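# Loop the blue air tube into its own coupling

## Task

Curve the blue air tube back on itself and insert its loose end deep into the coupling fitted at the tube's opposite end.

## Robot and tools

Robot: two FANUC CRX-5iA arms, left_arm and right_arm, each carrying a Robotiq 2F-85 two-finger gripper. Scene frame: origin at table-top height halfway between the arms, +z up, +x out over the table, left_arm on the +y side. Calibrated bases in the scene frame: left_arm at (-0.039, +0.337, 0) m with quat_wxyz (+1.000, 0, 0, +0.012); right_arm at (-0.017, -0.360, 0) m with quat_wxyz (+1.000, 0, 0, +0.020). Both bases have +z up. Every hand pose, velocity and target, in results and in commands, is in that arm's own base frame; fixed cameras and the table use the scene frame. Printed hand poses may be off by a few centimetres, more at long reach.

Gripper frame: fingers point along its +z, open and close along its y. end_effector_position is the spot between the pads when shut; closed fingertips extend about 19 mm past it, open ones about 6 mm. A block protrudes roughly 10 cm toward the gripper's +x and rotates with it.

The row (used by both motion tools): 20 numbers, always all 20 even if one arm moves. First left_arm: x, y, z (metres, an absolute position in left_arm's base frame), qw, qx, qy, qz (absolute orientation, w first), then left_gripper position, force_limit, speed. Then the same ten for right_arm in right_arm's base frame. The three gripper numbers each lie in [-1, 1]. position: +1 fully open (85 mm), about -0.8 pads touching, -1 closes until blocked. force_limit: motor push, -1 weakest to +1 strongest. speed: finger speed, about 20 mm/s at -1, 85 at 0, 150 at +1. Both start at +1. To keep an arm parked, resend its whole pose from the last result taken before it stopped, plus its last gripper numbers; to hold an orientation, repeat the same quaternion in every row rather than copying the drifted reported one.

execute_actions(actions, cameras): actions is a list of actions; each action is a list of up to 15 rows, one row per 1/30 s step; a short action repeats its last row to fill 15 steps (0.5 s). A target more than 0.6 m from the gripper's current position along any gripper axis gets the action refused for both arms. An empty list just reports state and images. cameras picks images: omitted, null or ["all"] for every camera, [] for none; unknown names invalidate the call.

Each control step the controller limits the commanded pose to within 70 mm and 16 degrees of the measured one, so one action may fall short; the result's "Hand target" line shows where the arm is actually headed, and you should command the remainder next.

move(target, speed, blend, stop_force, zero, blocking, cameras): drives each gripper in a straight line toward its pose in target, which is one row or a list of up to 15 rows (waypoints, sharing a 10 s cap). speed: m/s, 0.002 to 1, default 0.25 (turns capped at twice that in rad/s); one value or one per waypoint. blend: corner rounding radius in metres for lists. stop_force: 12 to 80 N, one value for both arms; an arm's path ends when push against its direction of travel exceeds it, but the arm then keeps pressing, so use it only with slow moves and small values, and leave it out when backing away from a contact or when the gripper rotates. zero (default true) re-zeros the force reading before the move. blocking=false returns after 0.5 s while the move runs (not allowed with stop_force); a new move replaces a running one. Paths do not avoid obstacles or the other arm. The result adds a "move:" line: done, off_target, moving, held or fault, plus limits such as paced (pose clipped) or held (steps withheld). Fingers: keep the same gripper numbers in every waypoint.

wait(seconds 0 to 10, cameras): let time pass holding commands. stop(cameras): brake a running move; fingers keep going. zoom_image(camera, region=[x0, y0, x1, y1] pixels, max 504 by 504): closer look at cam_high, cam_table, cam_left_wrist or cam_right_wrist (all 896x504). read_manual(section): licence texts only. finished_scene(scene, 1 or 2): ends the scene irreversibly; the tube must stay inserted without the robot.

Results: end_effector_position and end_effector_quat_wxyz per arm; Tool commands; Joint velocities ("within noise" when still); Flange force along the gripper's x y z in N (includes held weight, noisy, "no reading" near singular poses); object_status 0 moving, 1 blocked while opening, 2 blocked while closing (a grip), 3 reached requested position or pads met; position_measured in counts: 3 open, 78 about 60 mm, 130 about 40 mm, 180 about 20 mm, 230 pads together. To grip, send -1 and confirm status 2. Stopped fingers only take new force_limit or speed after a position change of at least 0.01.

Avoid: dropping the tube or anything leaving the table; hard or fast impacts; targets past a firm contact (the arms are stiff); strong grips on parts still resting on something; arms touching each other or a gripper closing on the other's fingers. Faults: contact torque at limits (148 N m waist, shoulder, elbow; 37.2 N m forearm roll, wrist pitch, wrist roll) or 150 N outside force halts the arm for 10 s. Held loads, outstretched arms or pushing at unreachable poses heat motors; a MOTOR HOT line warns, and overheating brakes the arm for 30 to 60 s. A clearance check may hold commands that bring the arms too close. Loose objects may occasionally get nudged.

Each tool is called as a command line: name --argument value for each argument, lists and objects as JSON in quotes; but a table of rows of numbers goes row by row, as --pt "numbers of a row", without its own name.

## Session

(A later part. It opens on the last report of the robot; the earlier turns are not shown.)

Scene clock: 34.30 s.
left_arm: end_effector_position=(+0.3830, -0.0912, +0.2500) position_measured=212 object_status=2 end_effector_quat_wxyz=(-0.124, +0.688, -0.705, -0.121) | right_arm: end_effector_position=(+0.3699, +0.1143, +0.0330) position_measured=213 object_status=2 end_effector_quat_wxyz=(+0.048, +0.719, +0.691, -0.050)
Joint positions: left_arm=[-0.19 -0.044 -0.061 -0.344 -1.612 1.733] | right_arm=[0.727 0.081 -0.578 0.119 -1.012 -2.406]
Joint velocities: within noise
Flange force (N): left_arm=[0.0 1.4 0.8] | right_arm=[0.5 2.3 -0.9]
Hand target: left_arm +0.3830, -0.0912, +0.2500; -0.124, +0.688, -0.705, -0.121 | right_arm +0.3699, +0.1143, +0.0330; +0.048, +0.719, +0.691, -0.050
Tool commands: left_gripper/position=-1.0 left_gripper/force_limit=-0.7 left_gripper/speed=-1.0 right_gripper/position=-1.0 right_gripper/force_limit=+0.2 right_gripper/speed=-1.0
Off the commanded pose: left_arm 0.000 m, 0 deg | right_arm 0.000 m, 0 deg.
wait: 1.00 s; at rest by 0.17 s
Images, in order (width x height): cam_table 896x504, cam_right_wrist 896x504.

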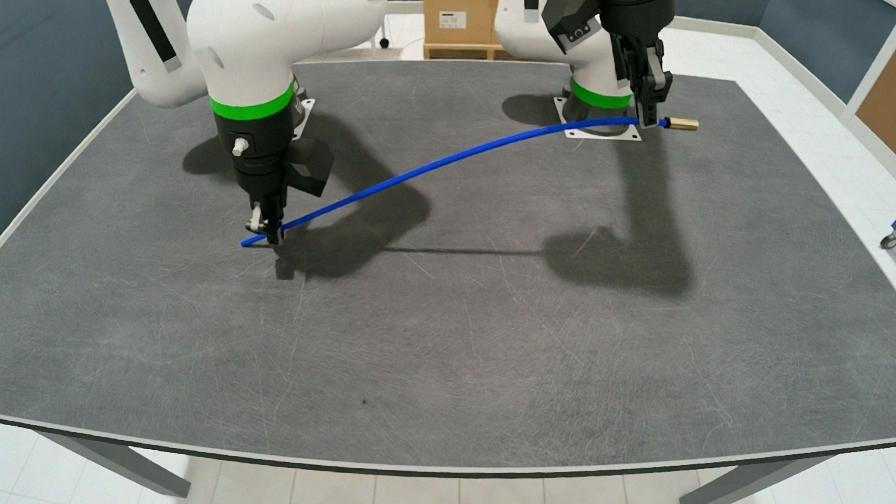

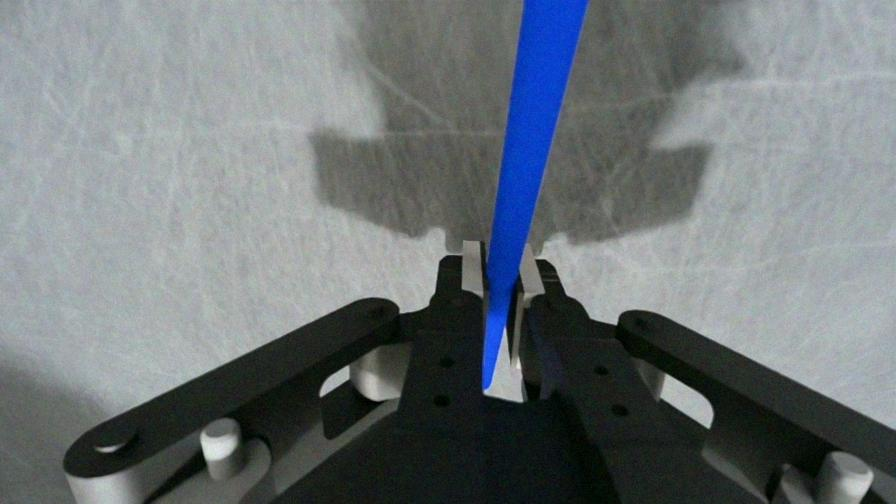

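move --pt "0.383 -0.0912 0.14 0.1242 -0.6878 0.7048 0.1212 -1 -0.7 -1 0.3690 0.0943 0.14 0.1793 0.6965 0.6692 -0.1866 -1 0.2 -1" --pt "0.383 -0.0912 0.026 0.1242 -0.6878 0.7048 0.1212 -1 -0.7 -1 0.3699 0.1143 0.25 0.1793 0.6965 0.6692 -0.1866 -1 0.2 -1" --speed 0.1

Scene clock: 38.07 s.
left_arm: end_effector_position=(+0.3830, -0.0912, +0.0260) position_measured=212 object_status=2 end_effector_quat_wxyz=(-0.124, +0.688, -0.705, -0.121) | right_arm: end_effector_position=(+0.3699, +0.1143, +0.2500) position_measured=213 object_status=2 end_effector_quat_wxyz=(+0.179, +0.697, +0.669, -0.187)
Joint positions: left_arm=[-0.195 0.178 -0.379 -0.386 -1.107 1.932] | right_arm=[0.894 0.051 -0.212 0.306 -1.735 -2.521]
Joint velocities: within noise
Flange force (N): left_arm=[24.9 2.0 -29.7] | right_arm=[39.1 3.5 -2.8]
Hand target: left_arm +0.3830, -0.0912, +0.0260; -0.124, +0.688, -0.705, -0.121 | right_arm +0.3699, +0.1143, +0.2500; +0.179, +0.697, +0.669, -0.187
Off the commanded pose: left_arm 0.000 m, 0 deg | right_arm 0.000 m, 0 deg.
move: done

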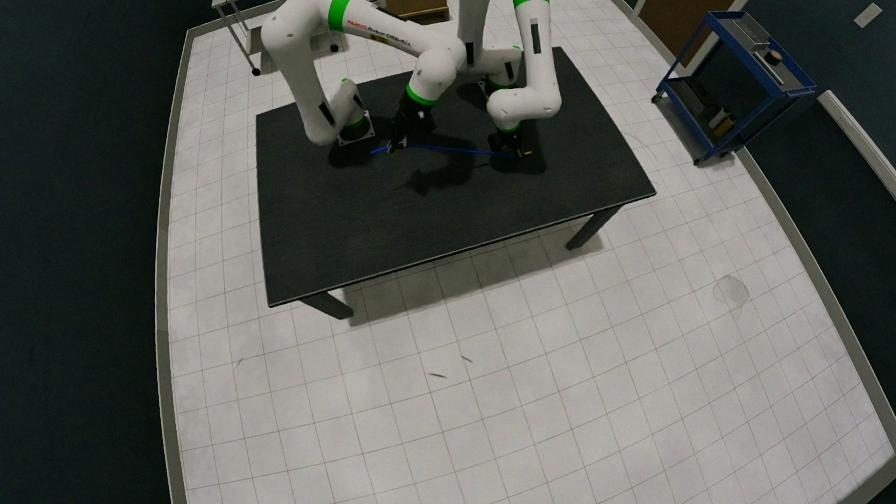

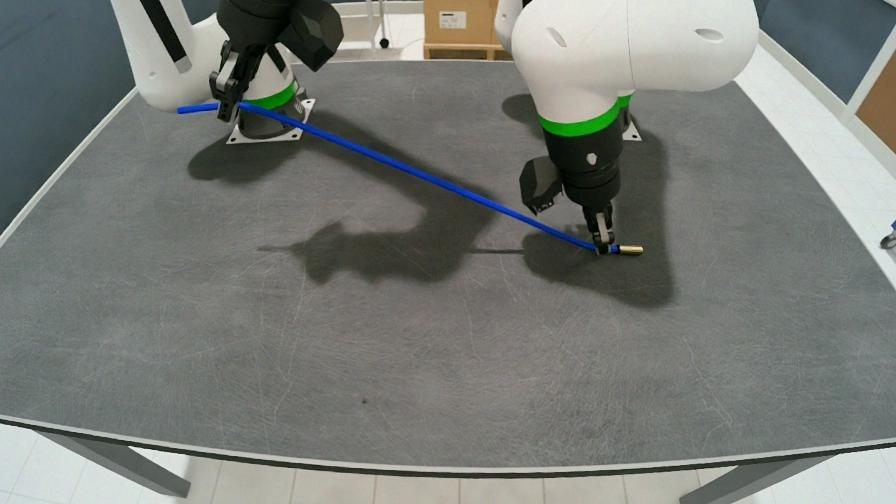

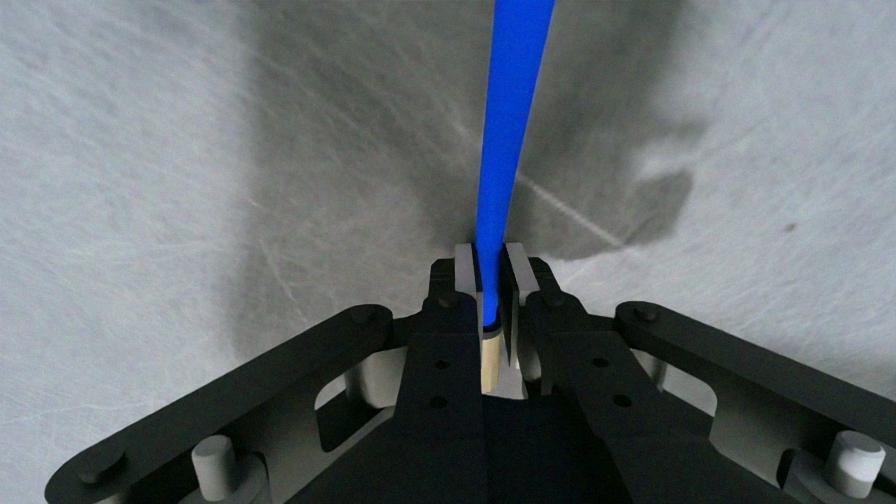

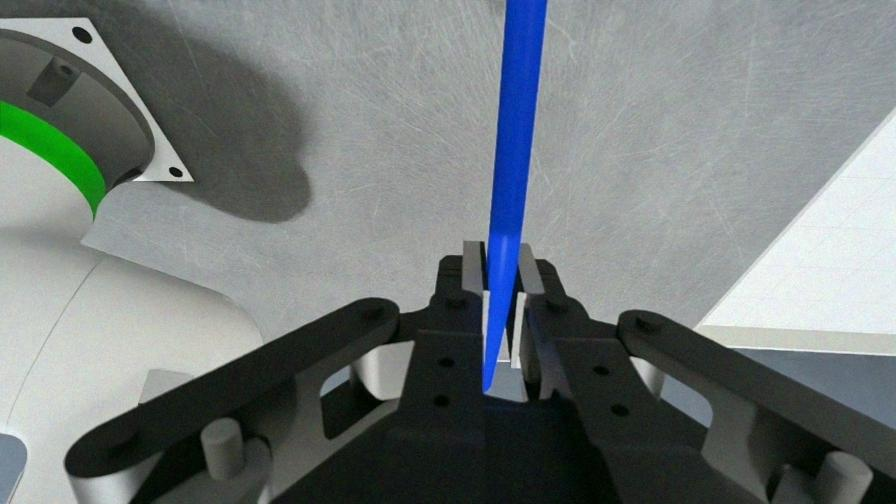

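move --pt "0.383 -0.0912 0.026 0.1242 -0.6878 0.7048 0.1212 -1 -0.7 -1 0.3705 0.1303 0.25 0.1793 0.6965 0.6692 -0.1866 -1 0.2 -1" --pt "0.383 -0.0912 0.026 0.1242 -0.6878 0.7048 0.1212 -0.2 -0.7 -1 0.3705 0.1303 0.25 0.1793 0.6965 0.6692 -0.1866 -1 0.2 -1" --speed 0.05 --cameras '[]'

wait --seconds 1.5

Scene clock: 40.30 s.
left_arm: end_effector_position=(+0.3830, -0.0912, +0.0260) position_measured=154 object_status=0 end_effector_quat_wxyz=(-0.124, +0.688, -0.705, -0.121) | right_arm: end_effector_position=(+0.3705, +0.1303, +0.2500) position_measured=213 object_status=2 end_effector_quat_wxyz=(+0.179, +0.697, +0.669, -0.187)
Joint positions: left_arm=[-0.195 0.178 -0.38 -0.386 -1.107 1.932] | right_arm=[0.916 0.076 -0.183 0.297 -1.745 -2.54]
Joint velocities: within noise
Flange force (N): left_arm=[-0.5 1.2 -0.2] | right_arm=[0.9 1.9 -1.9]
Hand target: left_arm +0.3830, -0.0912, +0.0260; -0.124, +0.688, -0.705, -0.121 | right_arm +0.3705, +0.1303, +0.2500; +0.179, +0.697, +0.669, -0.187
Off the commanded pose: left_arm 0.000 m, 0 deg | right_arm 0.000 m, 0 deg.
move: done
No camera images: "cameras" was empty.

Scene clock: 41.80 s.
left_arm: end_effector_position=(+0.3830, -0.0912, +0.0260) position_measured=154 object_status=3 end_effector_quat_wxyz=(-0.124, +0.688, -0.705, -0.121) | right_arm: end_effector_position=(+0.3705, +0.1303, +0.2500) position_measured=213 object_status=2 end_effector_quat_wxyz=(+0.179, +0.697, +0.669, -0.187)
Joint positions: left_arm=[-0.195 0.178 -0.379 -0.386 -1.107 1.932] | right_arm=[0.916 0.076 -0.183 0.297 -1.745 -2.54]
Joint velocities: within noise
Flange force (N): left_arm=[0.2 1.2 -0.3] | right_arm=[0.7 2.9 -2.5]
Hand target: left_arm +0.3830, -0.0912, +0.0260; -0.124, +0.688, -0.705, -0.121 | right_arm +0.3705, +0.1303, +0.2500; +0.179, +0.697, +0.669, -0.187
Tool commands: left_gripper/position=-0.2 left_gripper/force_limit=-0.7 left_gripper/speed=-1.0 right_gripper/position=-1.0 right_gripper/force_limit=+0.2 right_gripper/speed=-1.0
Off the commanded pose: left_arm 0.000 m, 0 deg | right_arm 0.000 m, 0 deg.
wait: 1.50 s; at rest by 0.17 s

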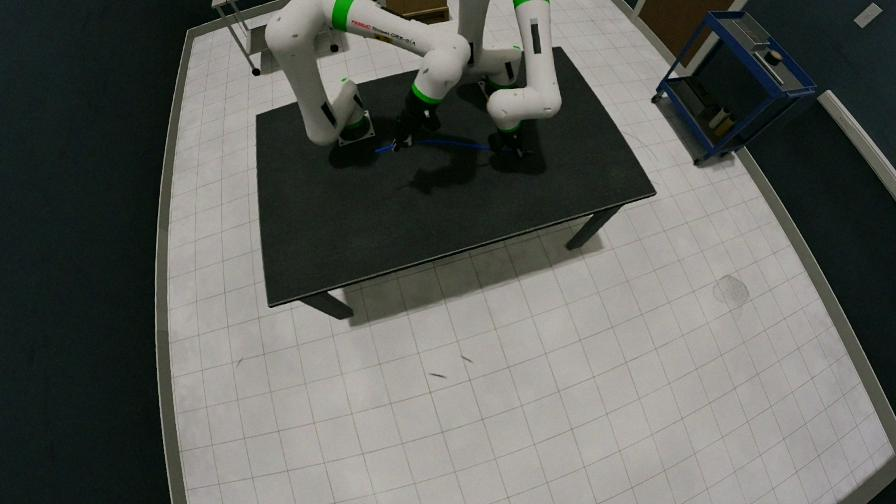

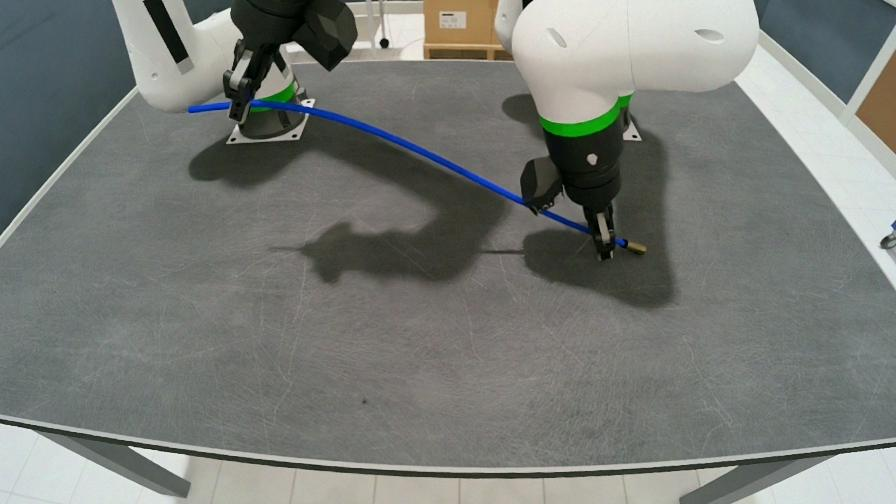

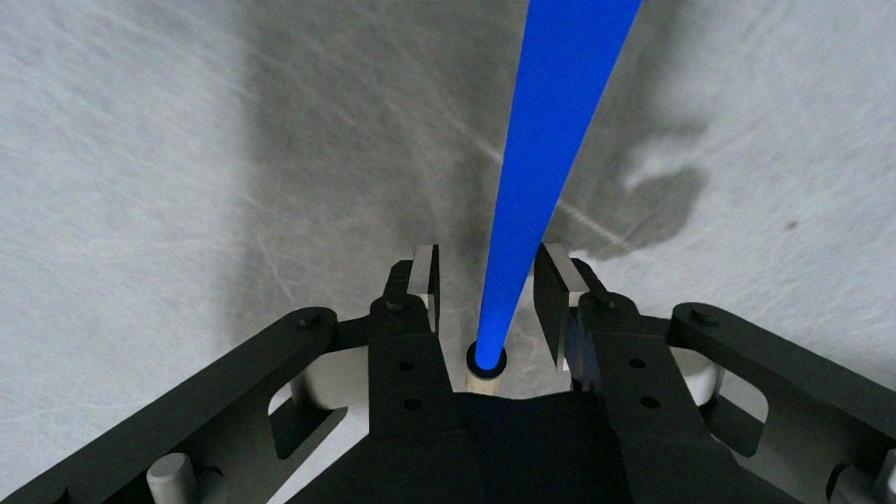

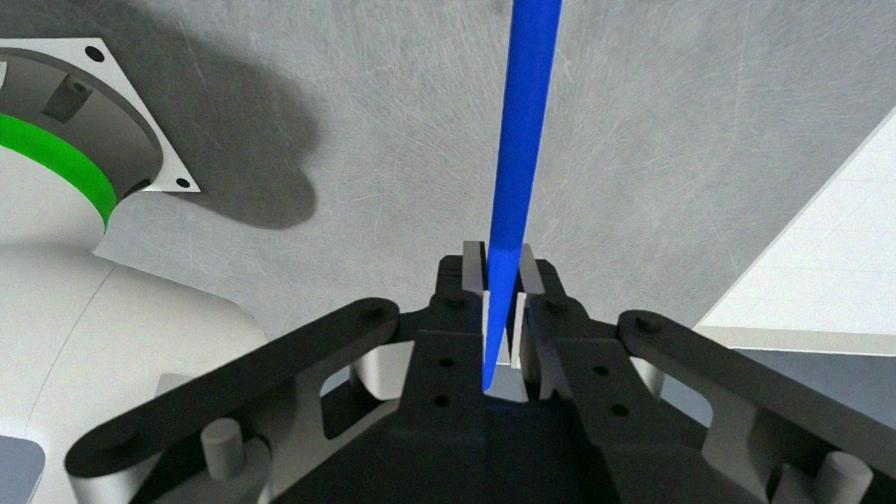

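move --target '[0.3832,-0.0792,0.037,0,-0.6984,0.7157,0,-0.2,-0.7,-1,0.3705,0.1303,0.25,0.1793,0.6965,0.6692,-0.1866,-1,0.2,-1]' --speed 0.05

Scene clock: 45.83 s.
left_arm: end_effector_position=(+0.3832, -0.0792, +0.0370) position_measured=154 object_status=3 end_effector_quat_wxyz=(+0.000, +0.698, -0.716, +0.000) | right_arm: end_effector_position=(+0.3705, +0.1303, +0.2500) position_measured=213 object_status=2 end_effector_quat_wxyz=(+0.179, +0.697, +0.669, -0.187)
Joint positions: left_arm=[0.135 0.039 -0.568 0 -0.964 1.411] | right_arm=[0.916 0.076 -0.183 0.297 -1.745 -2.54]
Joint velocities: within noise
Flange force (N): left_arm=[0.0 1.3 -1.4] | right_arm=[1.0 3.7 -2.7]
Hand target: left_arm +0.3832, -0.0792, +0.0370; +0.000, +0.698, -0.716, +0.000 | right_arm +0.3705, +0.1303, +0.2500; +0.179, +0.697, +0.669, -0.187
Off the commanded pose: left_arm 0.000 m, 0 deg | right_arm 0.000 m, 0 deg.
move: done

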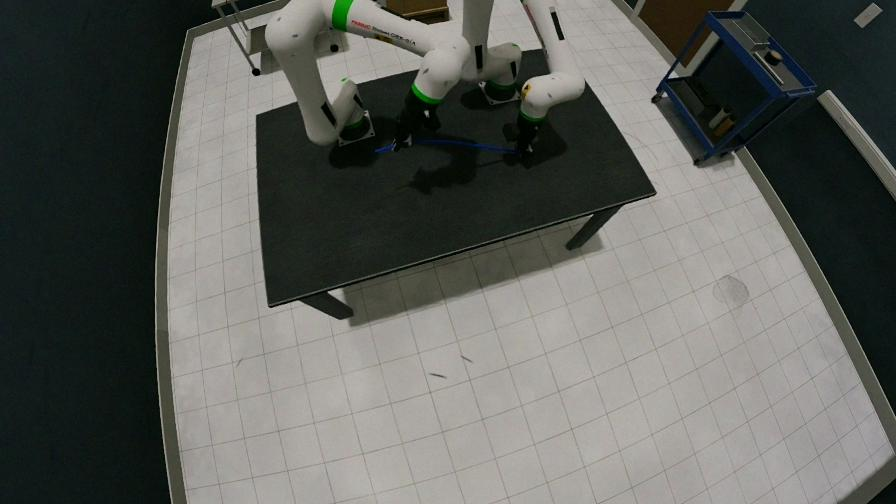

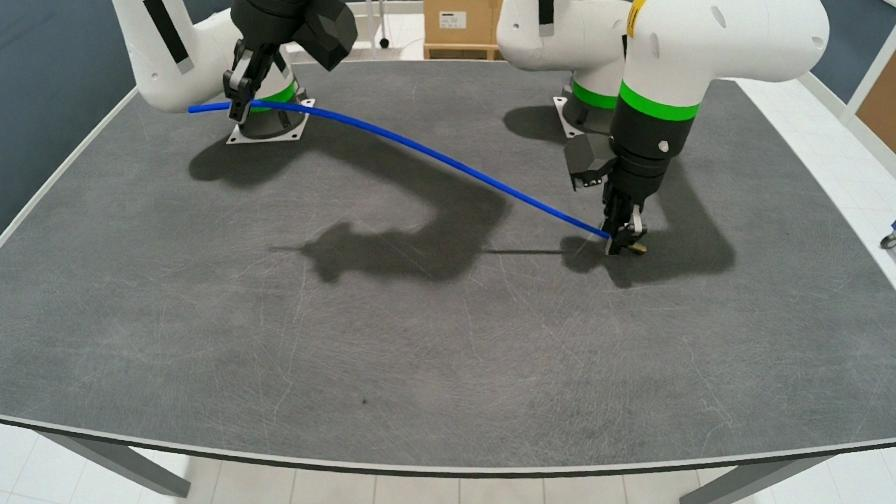

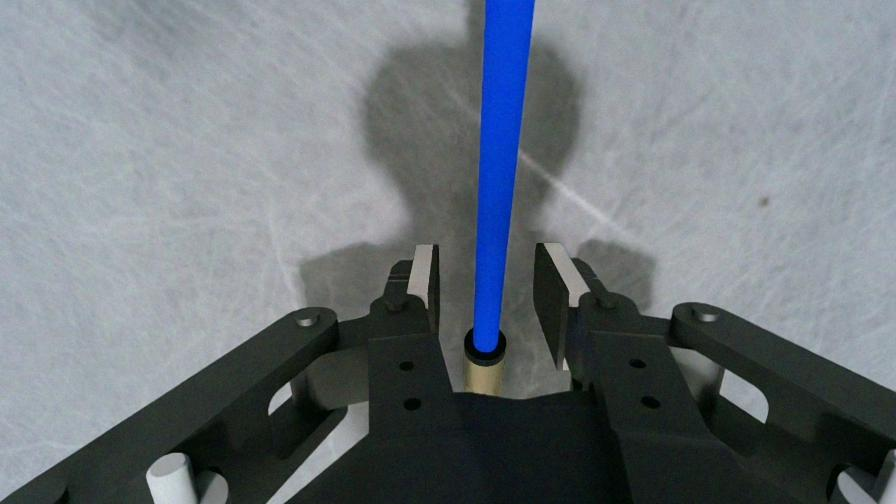

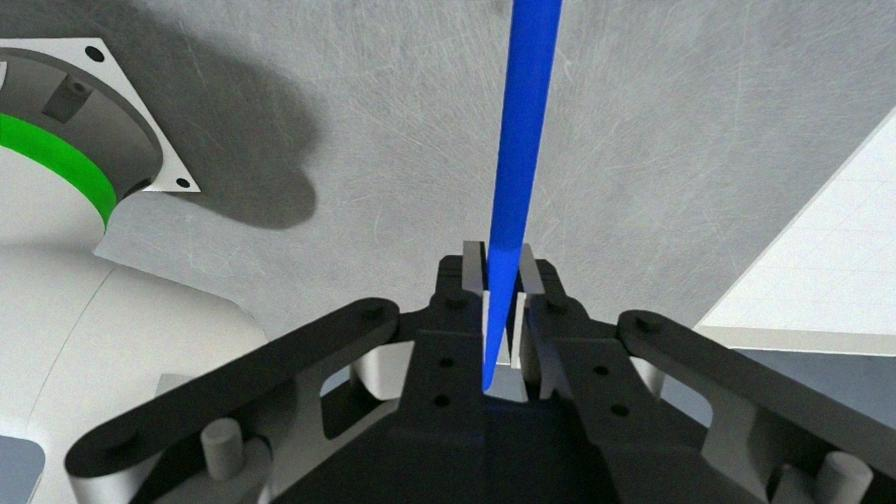

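move --target '[0.3832,-0.0792,0.037,0,-0.6984,0.7157,0,-1,0.2,-1,0.3705,0.1303,0.25,0.1793,0.6965,0.6692,-0.1866,-1,0.2,-1]' --speed 0.05 --cameras '[]'

wait --seconds 1 --cameras '["cam_left_wrist","cam_table"]'

zoom_image --camera "cam_table" --region '[520, 120, 740, 300]'

Scene clock: 47.60 s.
left_arm: end_effector_position=(+0.3832, -0.0792, +0.0370) position_measured=214 object_status=0 end_effector_quat_wxyz=(+0.000, +0.698, -0.716, +0.000) | right_arm: end_effector_position=(+0.3705, +0.1303, +0.2500) position_measured=213 object_status=2 end_effector_quat_wxyz=(+0.179, +0.697, +0.669, -0.187)
Joint positions: left_arm=[0.135 0.039 -0.568 0 -0.964 1.411] | right_arm=[0.916 0.076 -0.183 0.297 -1.745 -2.54]
Joint velocities: within noise
Flange force (N): left_arm=[0.7 0.5 -1.2] | right_arm=[0.8 2.4 -2.5]
Hand target: left_arm +0.3832, -0.0792, +0.0370; +0.000, +0.698, -0.716, +0.000 | right_arm +0.3705, +0.1303, +0.2500; +0.179, +0.697, +0.669, -0.187
Off the commanded pose: left_arm 0.000 m, 0 deg | right_arm 0.000 m, 0 deg.
move: done
No camera images: "cameras" was empty.

Scene clock: 48.60 s.
left_arm: end_effector_position=(+0.3832, -0.0792, +0.0370) position_measured=214 object_status=2 end_effector_quat_wxyz=(+0.000, +0.698, -0.716, +0.000) | right_arm: end_effector_position=(+0.3705, +0.1303, +0.2500) position_measured=213 object_status=2 end_effector_quat_wxyz=(+0.179, +0.697, +0.669, -0.187)
Joint positions: left_arm=[0.135 0.039 -0.568 0 -0.964 1.411] | right_arm=[0.916 0.076 -0.183 0.297 -1.745 -2.54]
Joint velocities: within noise
Flange force (N): left_arm=[0.7 1.2 -0.9] | right_arm=[1.2 2.4 -2.4]
Hand target: left_arm +0.3832, -0.0792, +0.0370; +0.000, +0.698, -0.716, +0.000 | right_arm +0.3705, +0.1303, +0.2500; +0.179, +0.697, +0.669, -0.187
Tool commands: left_gripper/position=-1.0 left_gripper/force_limit=+0.2 left_gripper/speed=-1.0 right_gripper/position=-1.0 right_gripper/force_limit=+0.2 right_gripper/speed=-1.0
Off the commanded pose: left_arm 0.000 m, 0 deg | right_arm 0.000 m, 0 deg.
wait: 1.00 s; at rest by 0.17 s
Images, in order (width x height): cam_table 896x504, cam_left_wrist 896x504.

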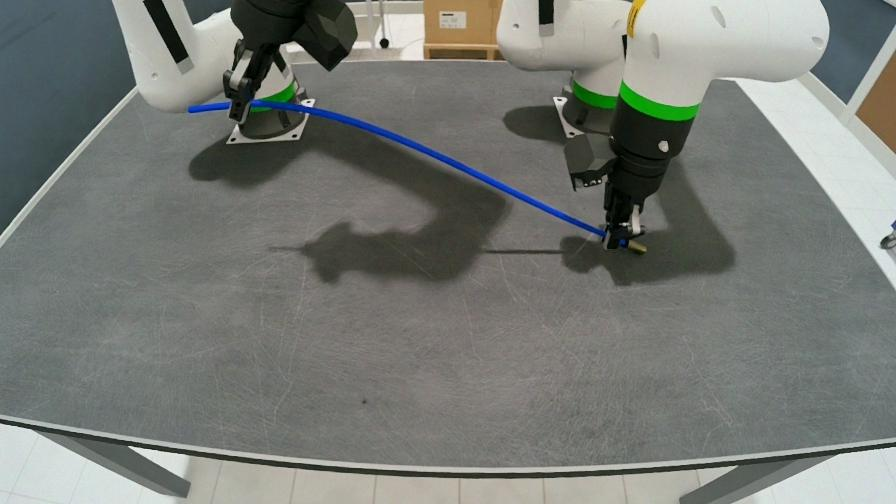

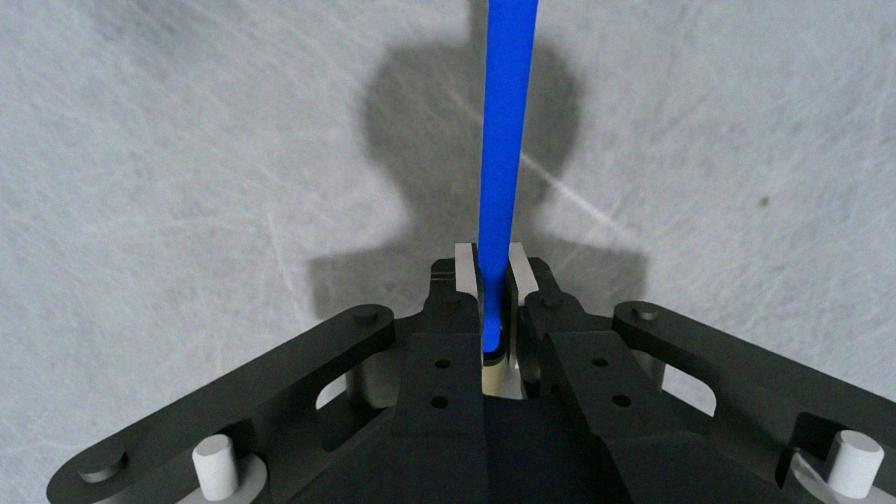

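Scaled by 2.291 from the camera's 896x504 image, which has a finer 1280x720 frame.

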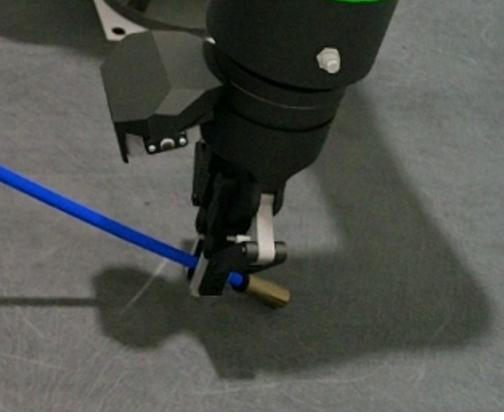

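move --pt "0.3868 -0.0963 0.15 0.1549 -0.6819 0.6986 0.1512 -1 0.2 -1 0.3711 0.0952 0.15 0.1793 0.6965 0.6692 -0.1866 -1 0.2 -1" --pt "0.4068 -0.0968 0.15 0.1887 -0.4780 0.8513 0.1059 -1 0.2 -1 0.3911 0.0944 0.15 0.2215 0.4996 0.8267 -0.1339 -1 0.2 -1" --speed 0.12

Scene clock: 53.70 s.
left_arm: end_effector_position=(+0.4068, -0.0968, +0.1500) position_measured=214 object_status=2 end_effector_quat_wxyz=(+0.189, -0.478, +0.851, +0.106) | right_arm: end_effector_position=(+0.3911, +0.0944, +0.1500) position_measured=213 object_status=2 end_effector_quat_wxyz=(+0.221, +0.500, +0.827, -0.134)
Joint positions: left_arm=[-0.255 -0.055 -0.306 -0.445 -1.22 1.413] | right_arm=[0.926 -0.05 -0.603 0.489 -1.295 -2.216]
Joint velocities: within noise
Flange force (N): left_arm=[0.3 2.9 0.2] | right_arm=[-0.2 2.6 -1.1]
Hand target: left_arm +0.4068, -0.0968, +0.1500; +0.189, -0.478, +0.851, +0.106 | right_arm +0.3911, +0.0944, +0.1500; +0.221, +0.500, +0.827, -0.134
Off the commanded pose: left_arm 0.000 m, 0 deg | right_arm 0.000 m, 0 deg.
move: done

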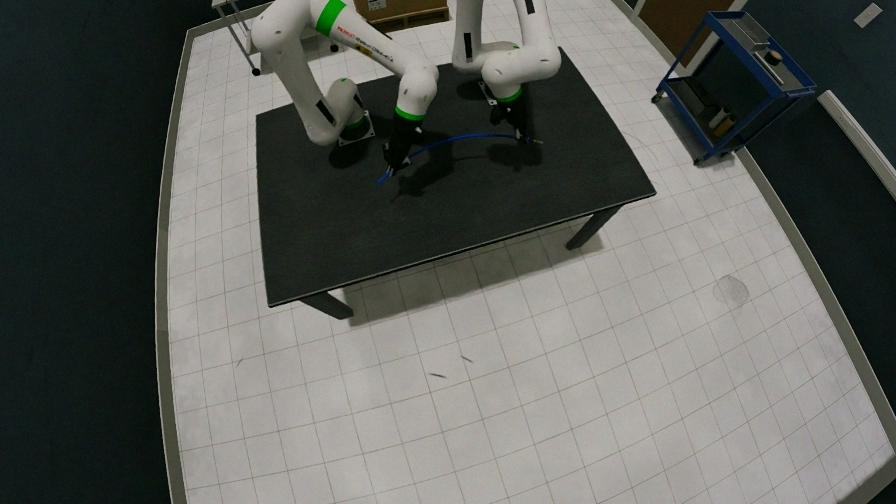

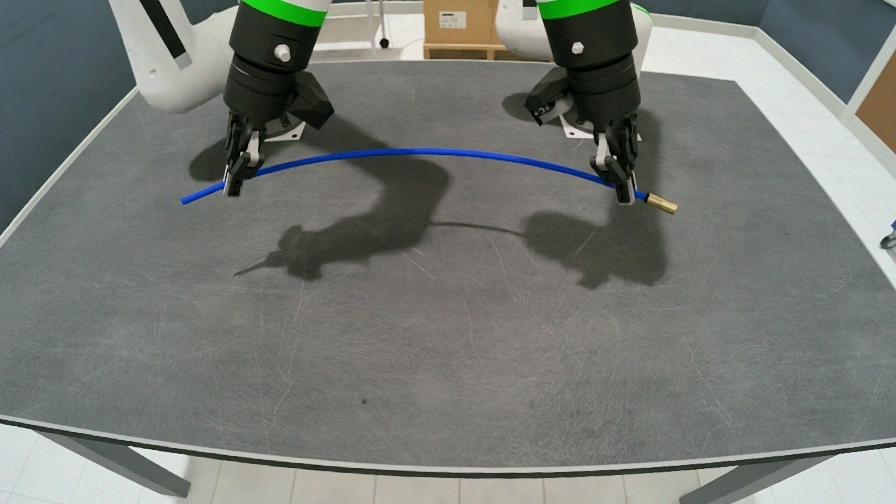

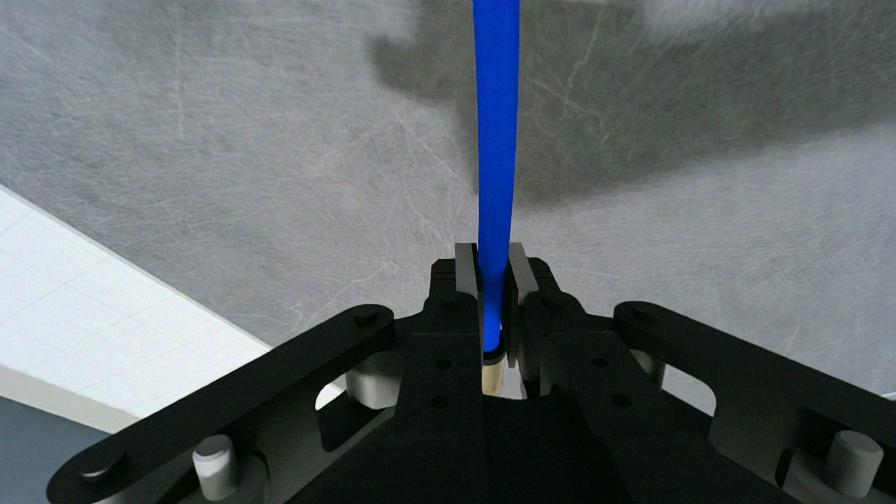

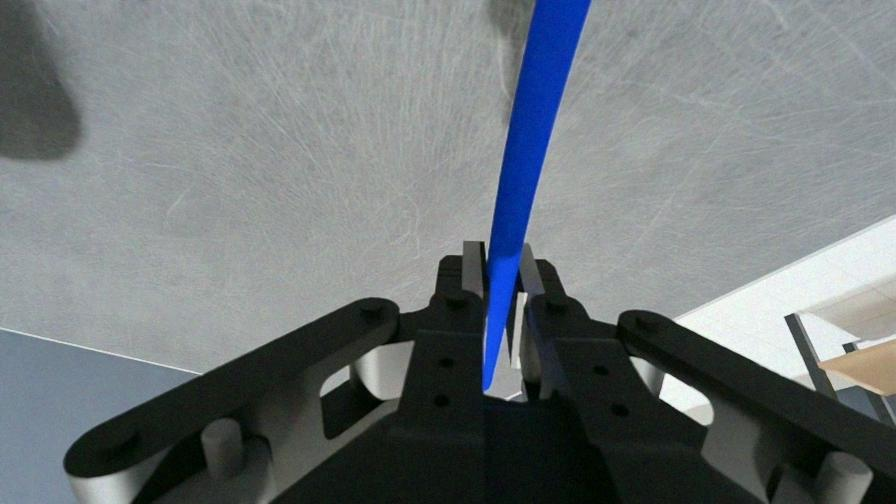

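Works beautifully. Continue.

move --pt "0.4260 -0.1303 0.15 0.2097 -0.2413 0.9460 0.0535 -1 0.2 -1 0.4124 0.1266 0.15 0.2486 0.2686 0.9278 -0.0720 -1 0.2 -1" --pt "0.4448 -0.1797 0.15 0.2164 0.0117 0.9762 -0.0026 -1 0.2 -1 0.4343 0.1748 0.15 0.2587 0.0193 0.9657 -0.0052 -1 0.2 -1" --speed 0.15

move --target '[0.4537,-0.2280,0.15,0.2083,0.2640,0.9399,-0.0585,-1,0.2,-1,0.4463,0.2223,0.15,0.2513,-0.2313,0.9378,0.0620,-1,0.2,-1]' --speed 0.15

Scene clock: 57.83 s.
left_arm: end_effector_position=(+0.4448, -0.1797, +0.1499) position_measured=214 object_status=2 end_effector_quat_wxyz=(+0.216, +0.012, +0.976, -0.003) | right_arm: end_effector_position=(+0.4343, +0.1748, +0.1500) position_measured=213 object_status=2 end_effector_quat_wxyz=(+0.259, +0.019, +0.966, -0.005)
Joint positions: left_arm=[-0.144 -0.16 -0.512 -0.072 -0.788 0.16] | right_arm=[0.904 -0.221 -0.779 0.61 -0.785 -1.333]
Joint velocities: within noise
Flange force (N): left_arm=[1.9 0.0 -1.8] | right_arm=[-3.9 1.1 -0.9]
Hand target: left_arm +0.4448, -0.1797, +0.1500; +0.216, +0.012, +0.976, -0.003 | right_arm +0.4343, +0.1748, +0.1500; +0.259, +0.019, +0.966, -0.005
Off the commanded pose: left_arm 0.000 m, 0 deg | right_arm 0.000 m, 0 deg.
move: done

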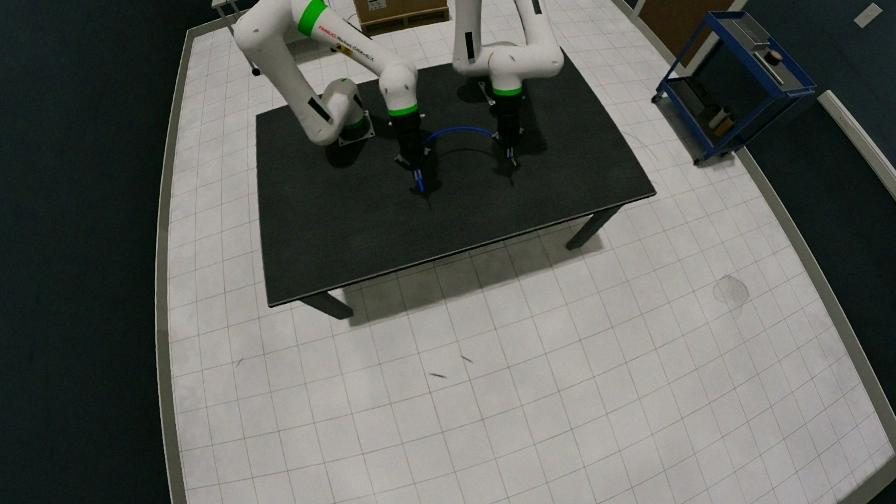

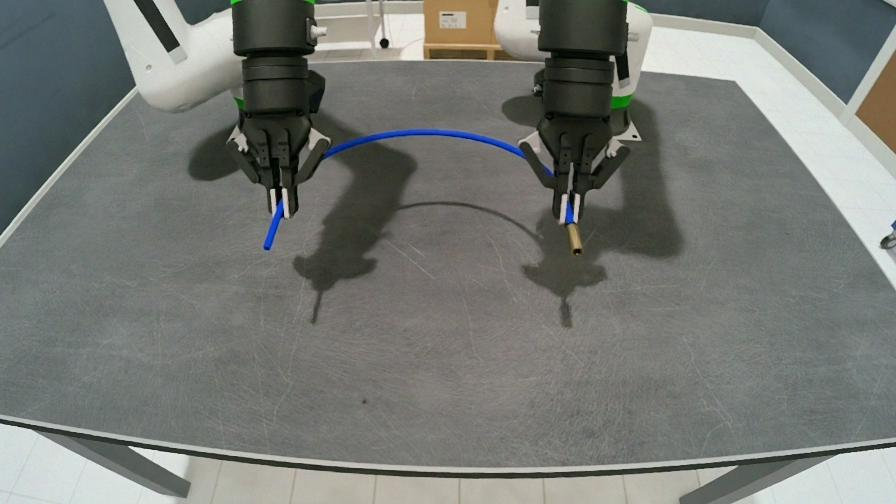

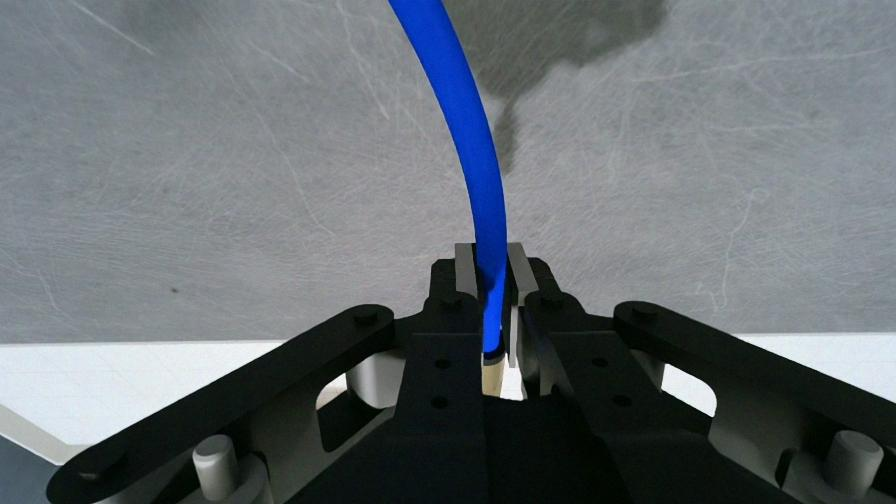

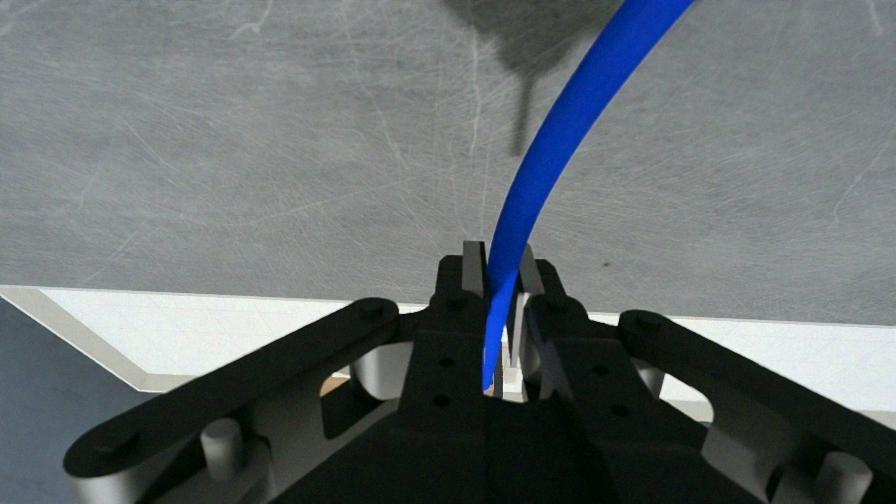

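Scene clock: 60.00 s.
left_arm: end_effector_position=(+0.4537, -0.2280, +0.1500) position_measured=214 object_status=2 end_effector_quat_wxyz=(+0.208, +0.264, +0.940, -0.059) | right_arm: end_effector_position=(+0.4463, +0.2223, +0.1500) position_measured=213 object_status=2 end_effector_quat_wxyz=(+0.251, -0.231, +0.938, +0.062)
Joint positions: left_arm=[-0.098 -0.112 -0.573 0.278 -0.732 -0.621] | right_arm=[0.824 -0.194 -0.679 0.296 -0.608 -0.543]
Joint velocities: within noise
Flange force (N): left_arm=[0.7 -1.0 -1.4] | right_arm=[-3.4 -0.7 -0.5]
Hand target: left_arm +0.4537, -0.2280, +0.1500; +0.208, +0.264, +0.940, -0.059 | right_arm +0.4463, +0.2223, +0.1500; +0.251, -0.231, +0.938, +0.062
Off the commanded pose: left_arm 0.000 m, 0 deg | right_arm 0.000 m, 0 deg.
move: done

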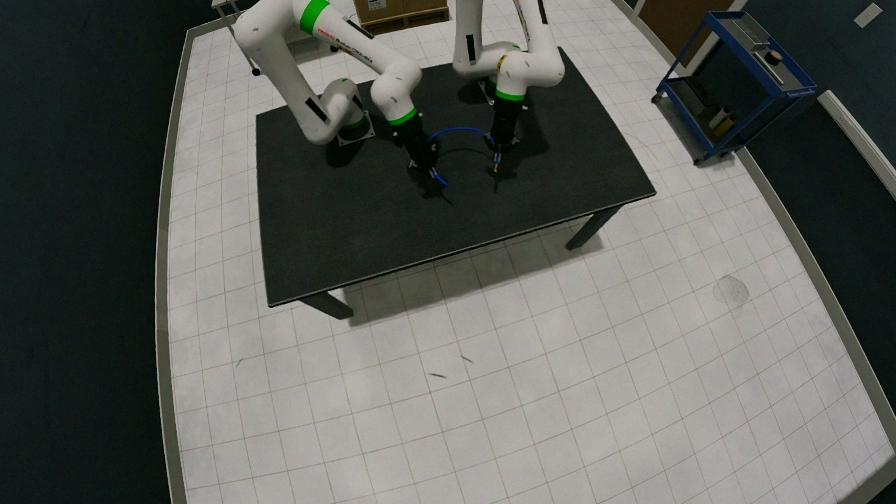

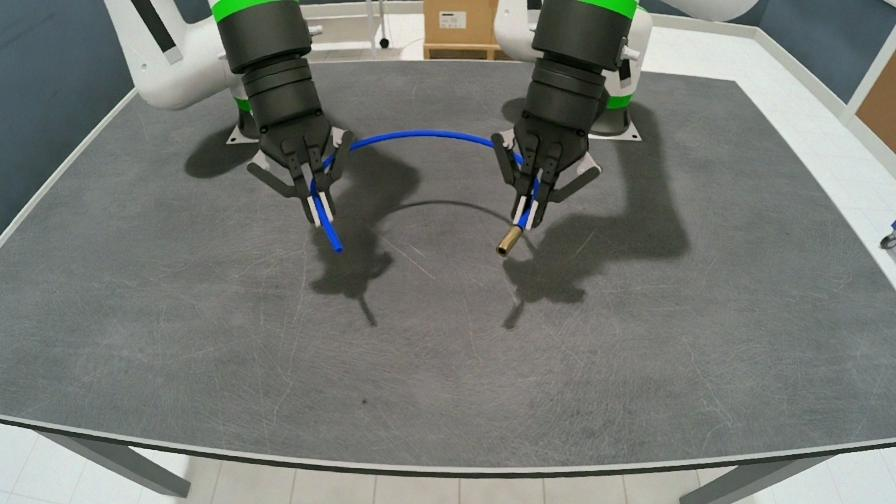

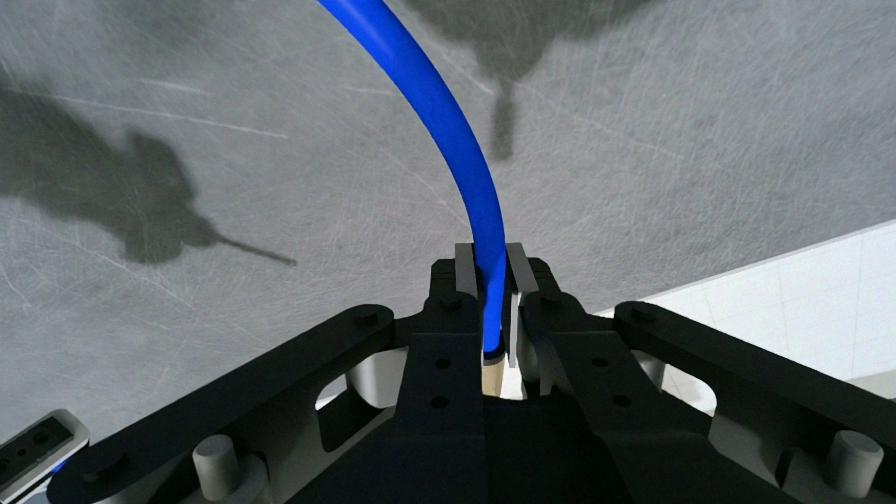

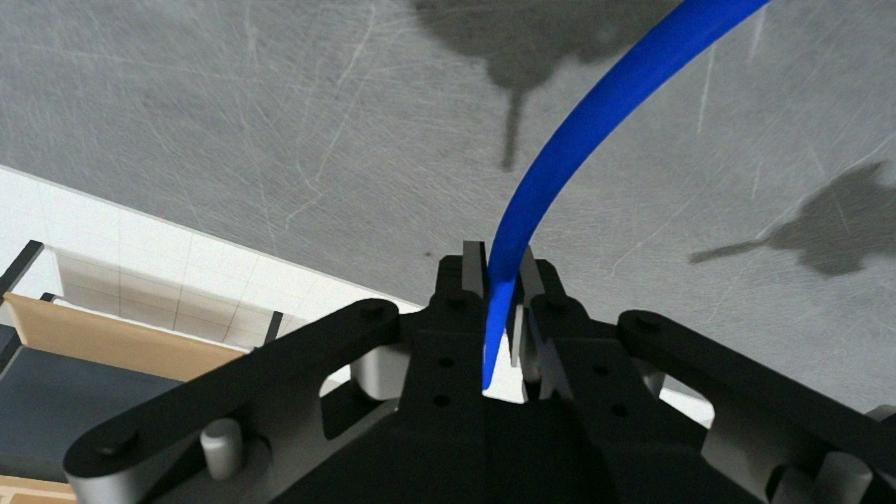

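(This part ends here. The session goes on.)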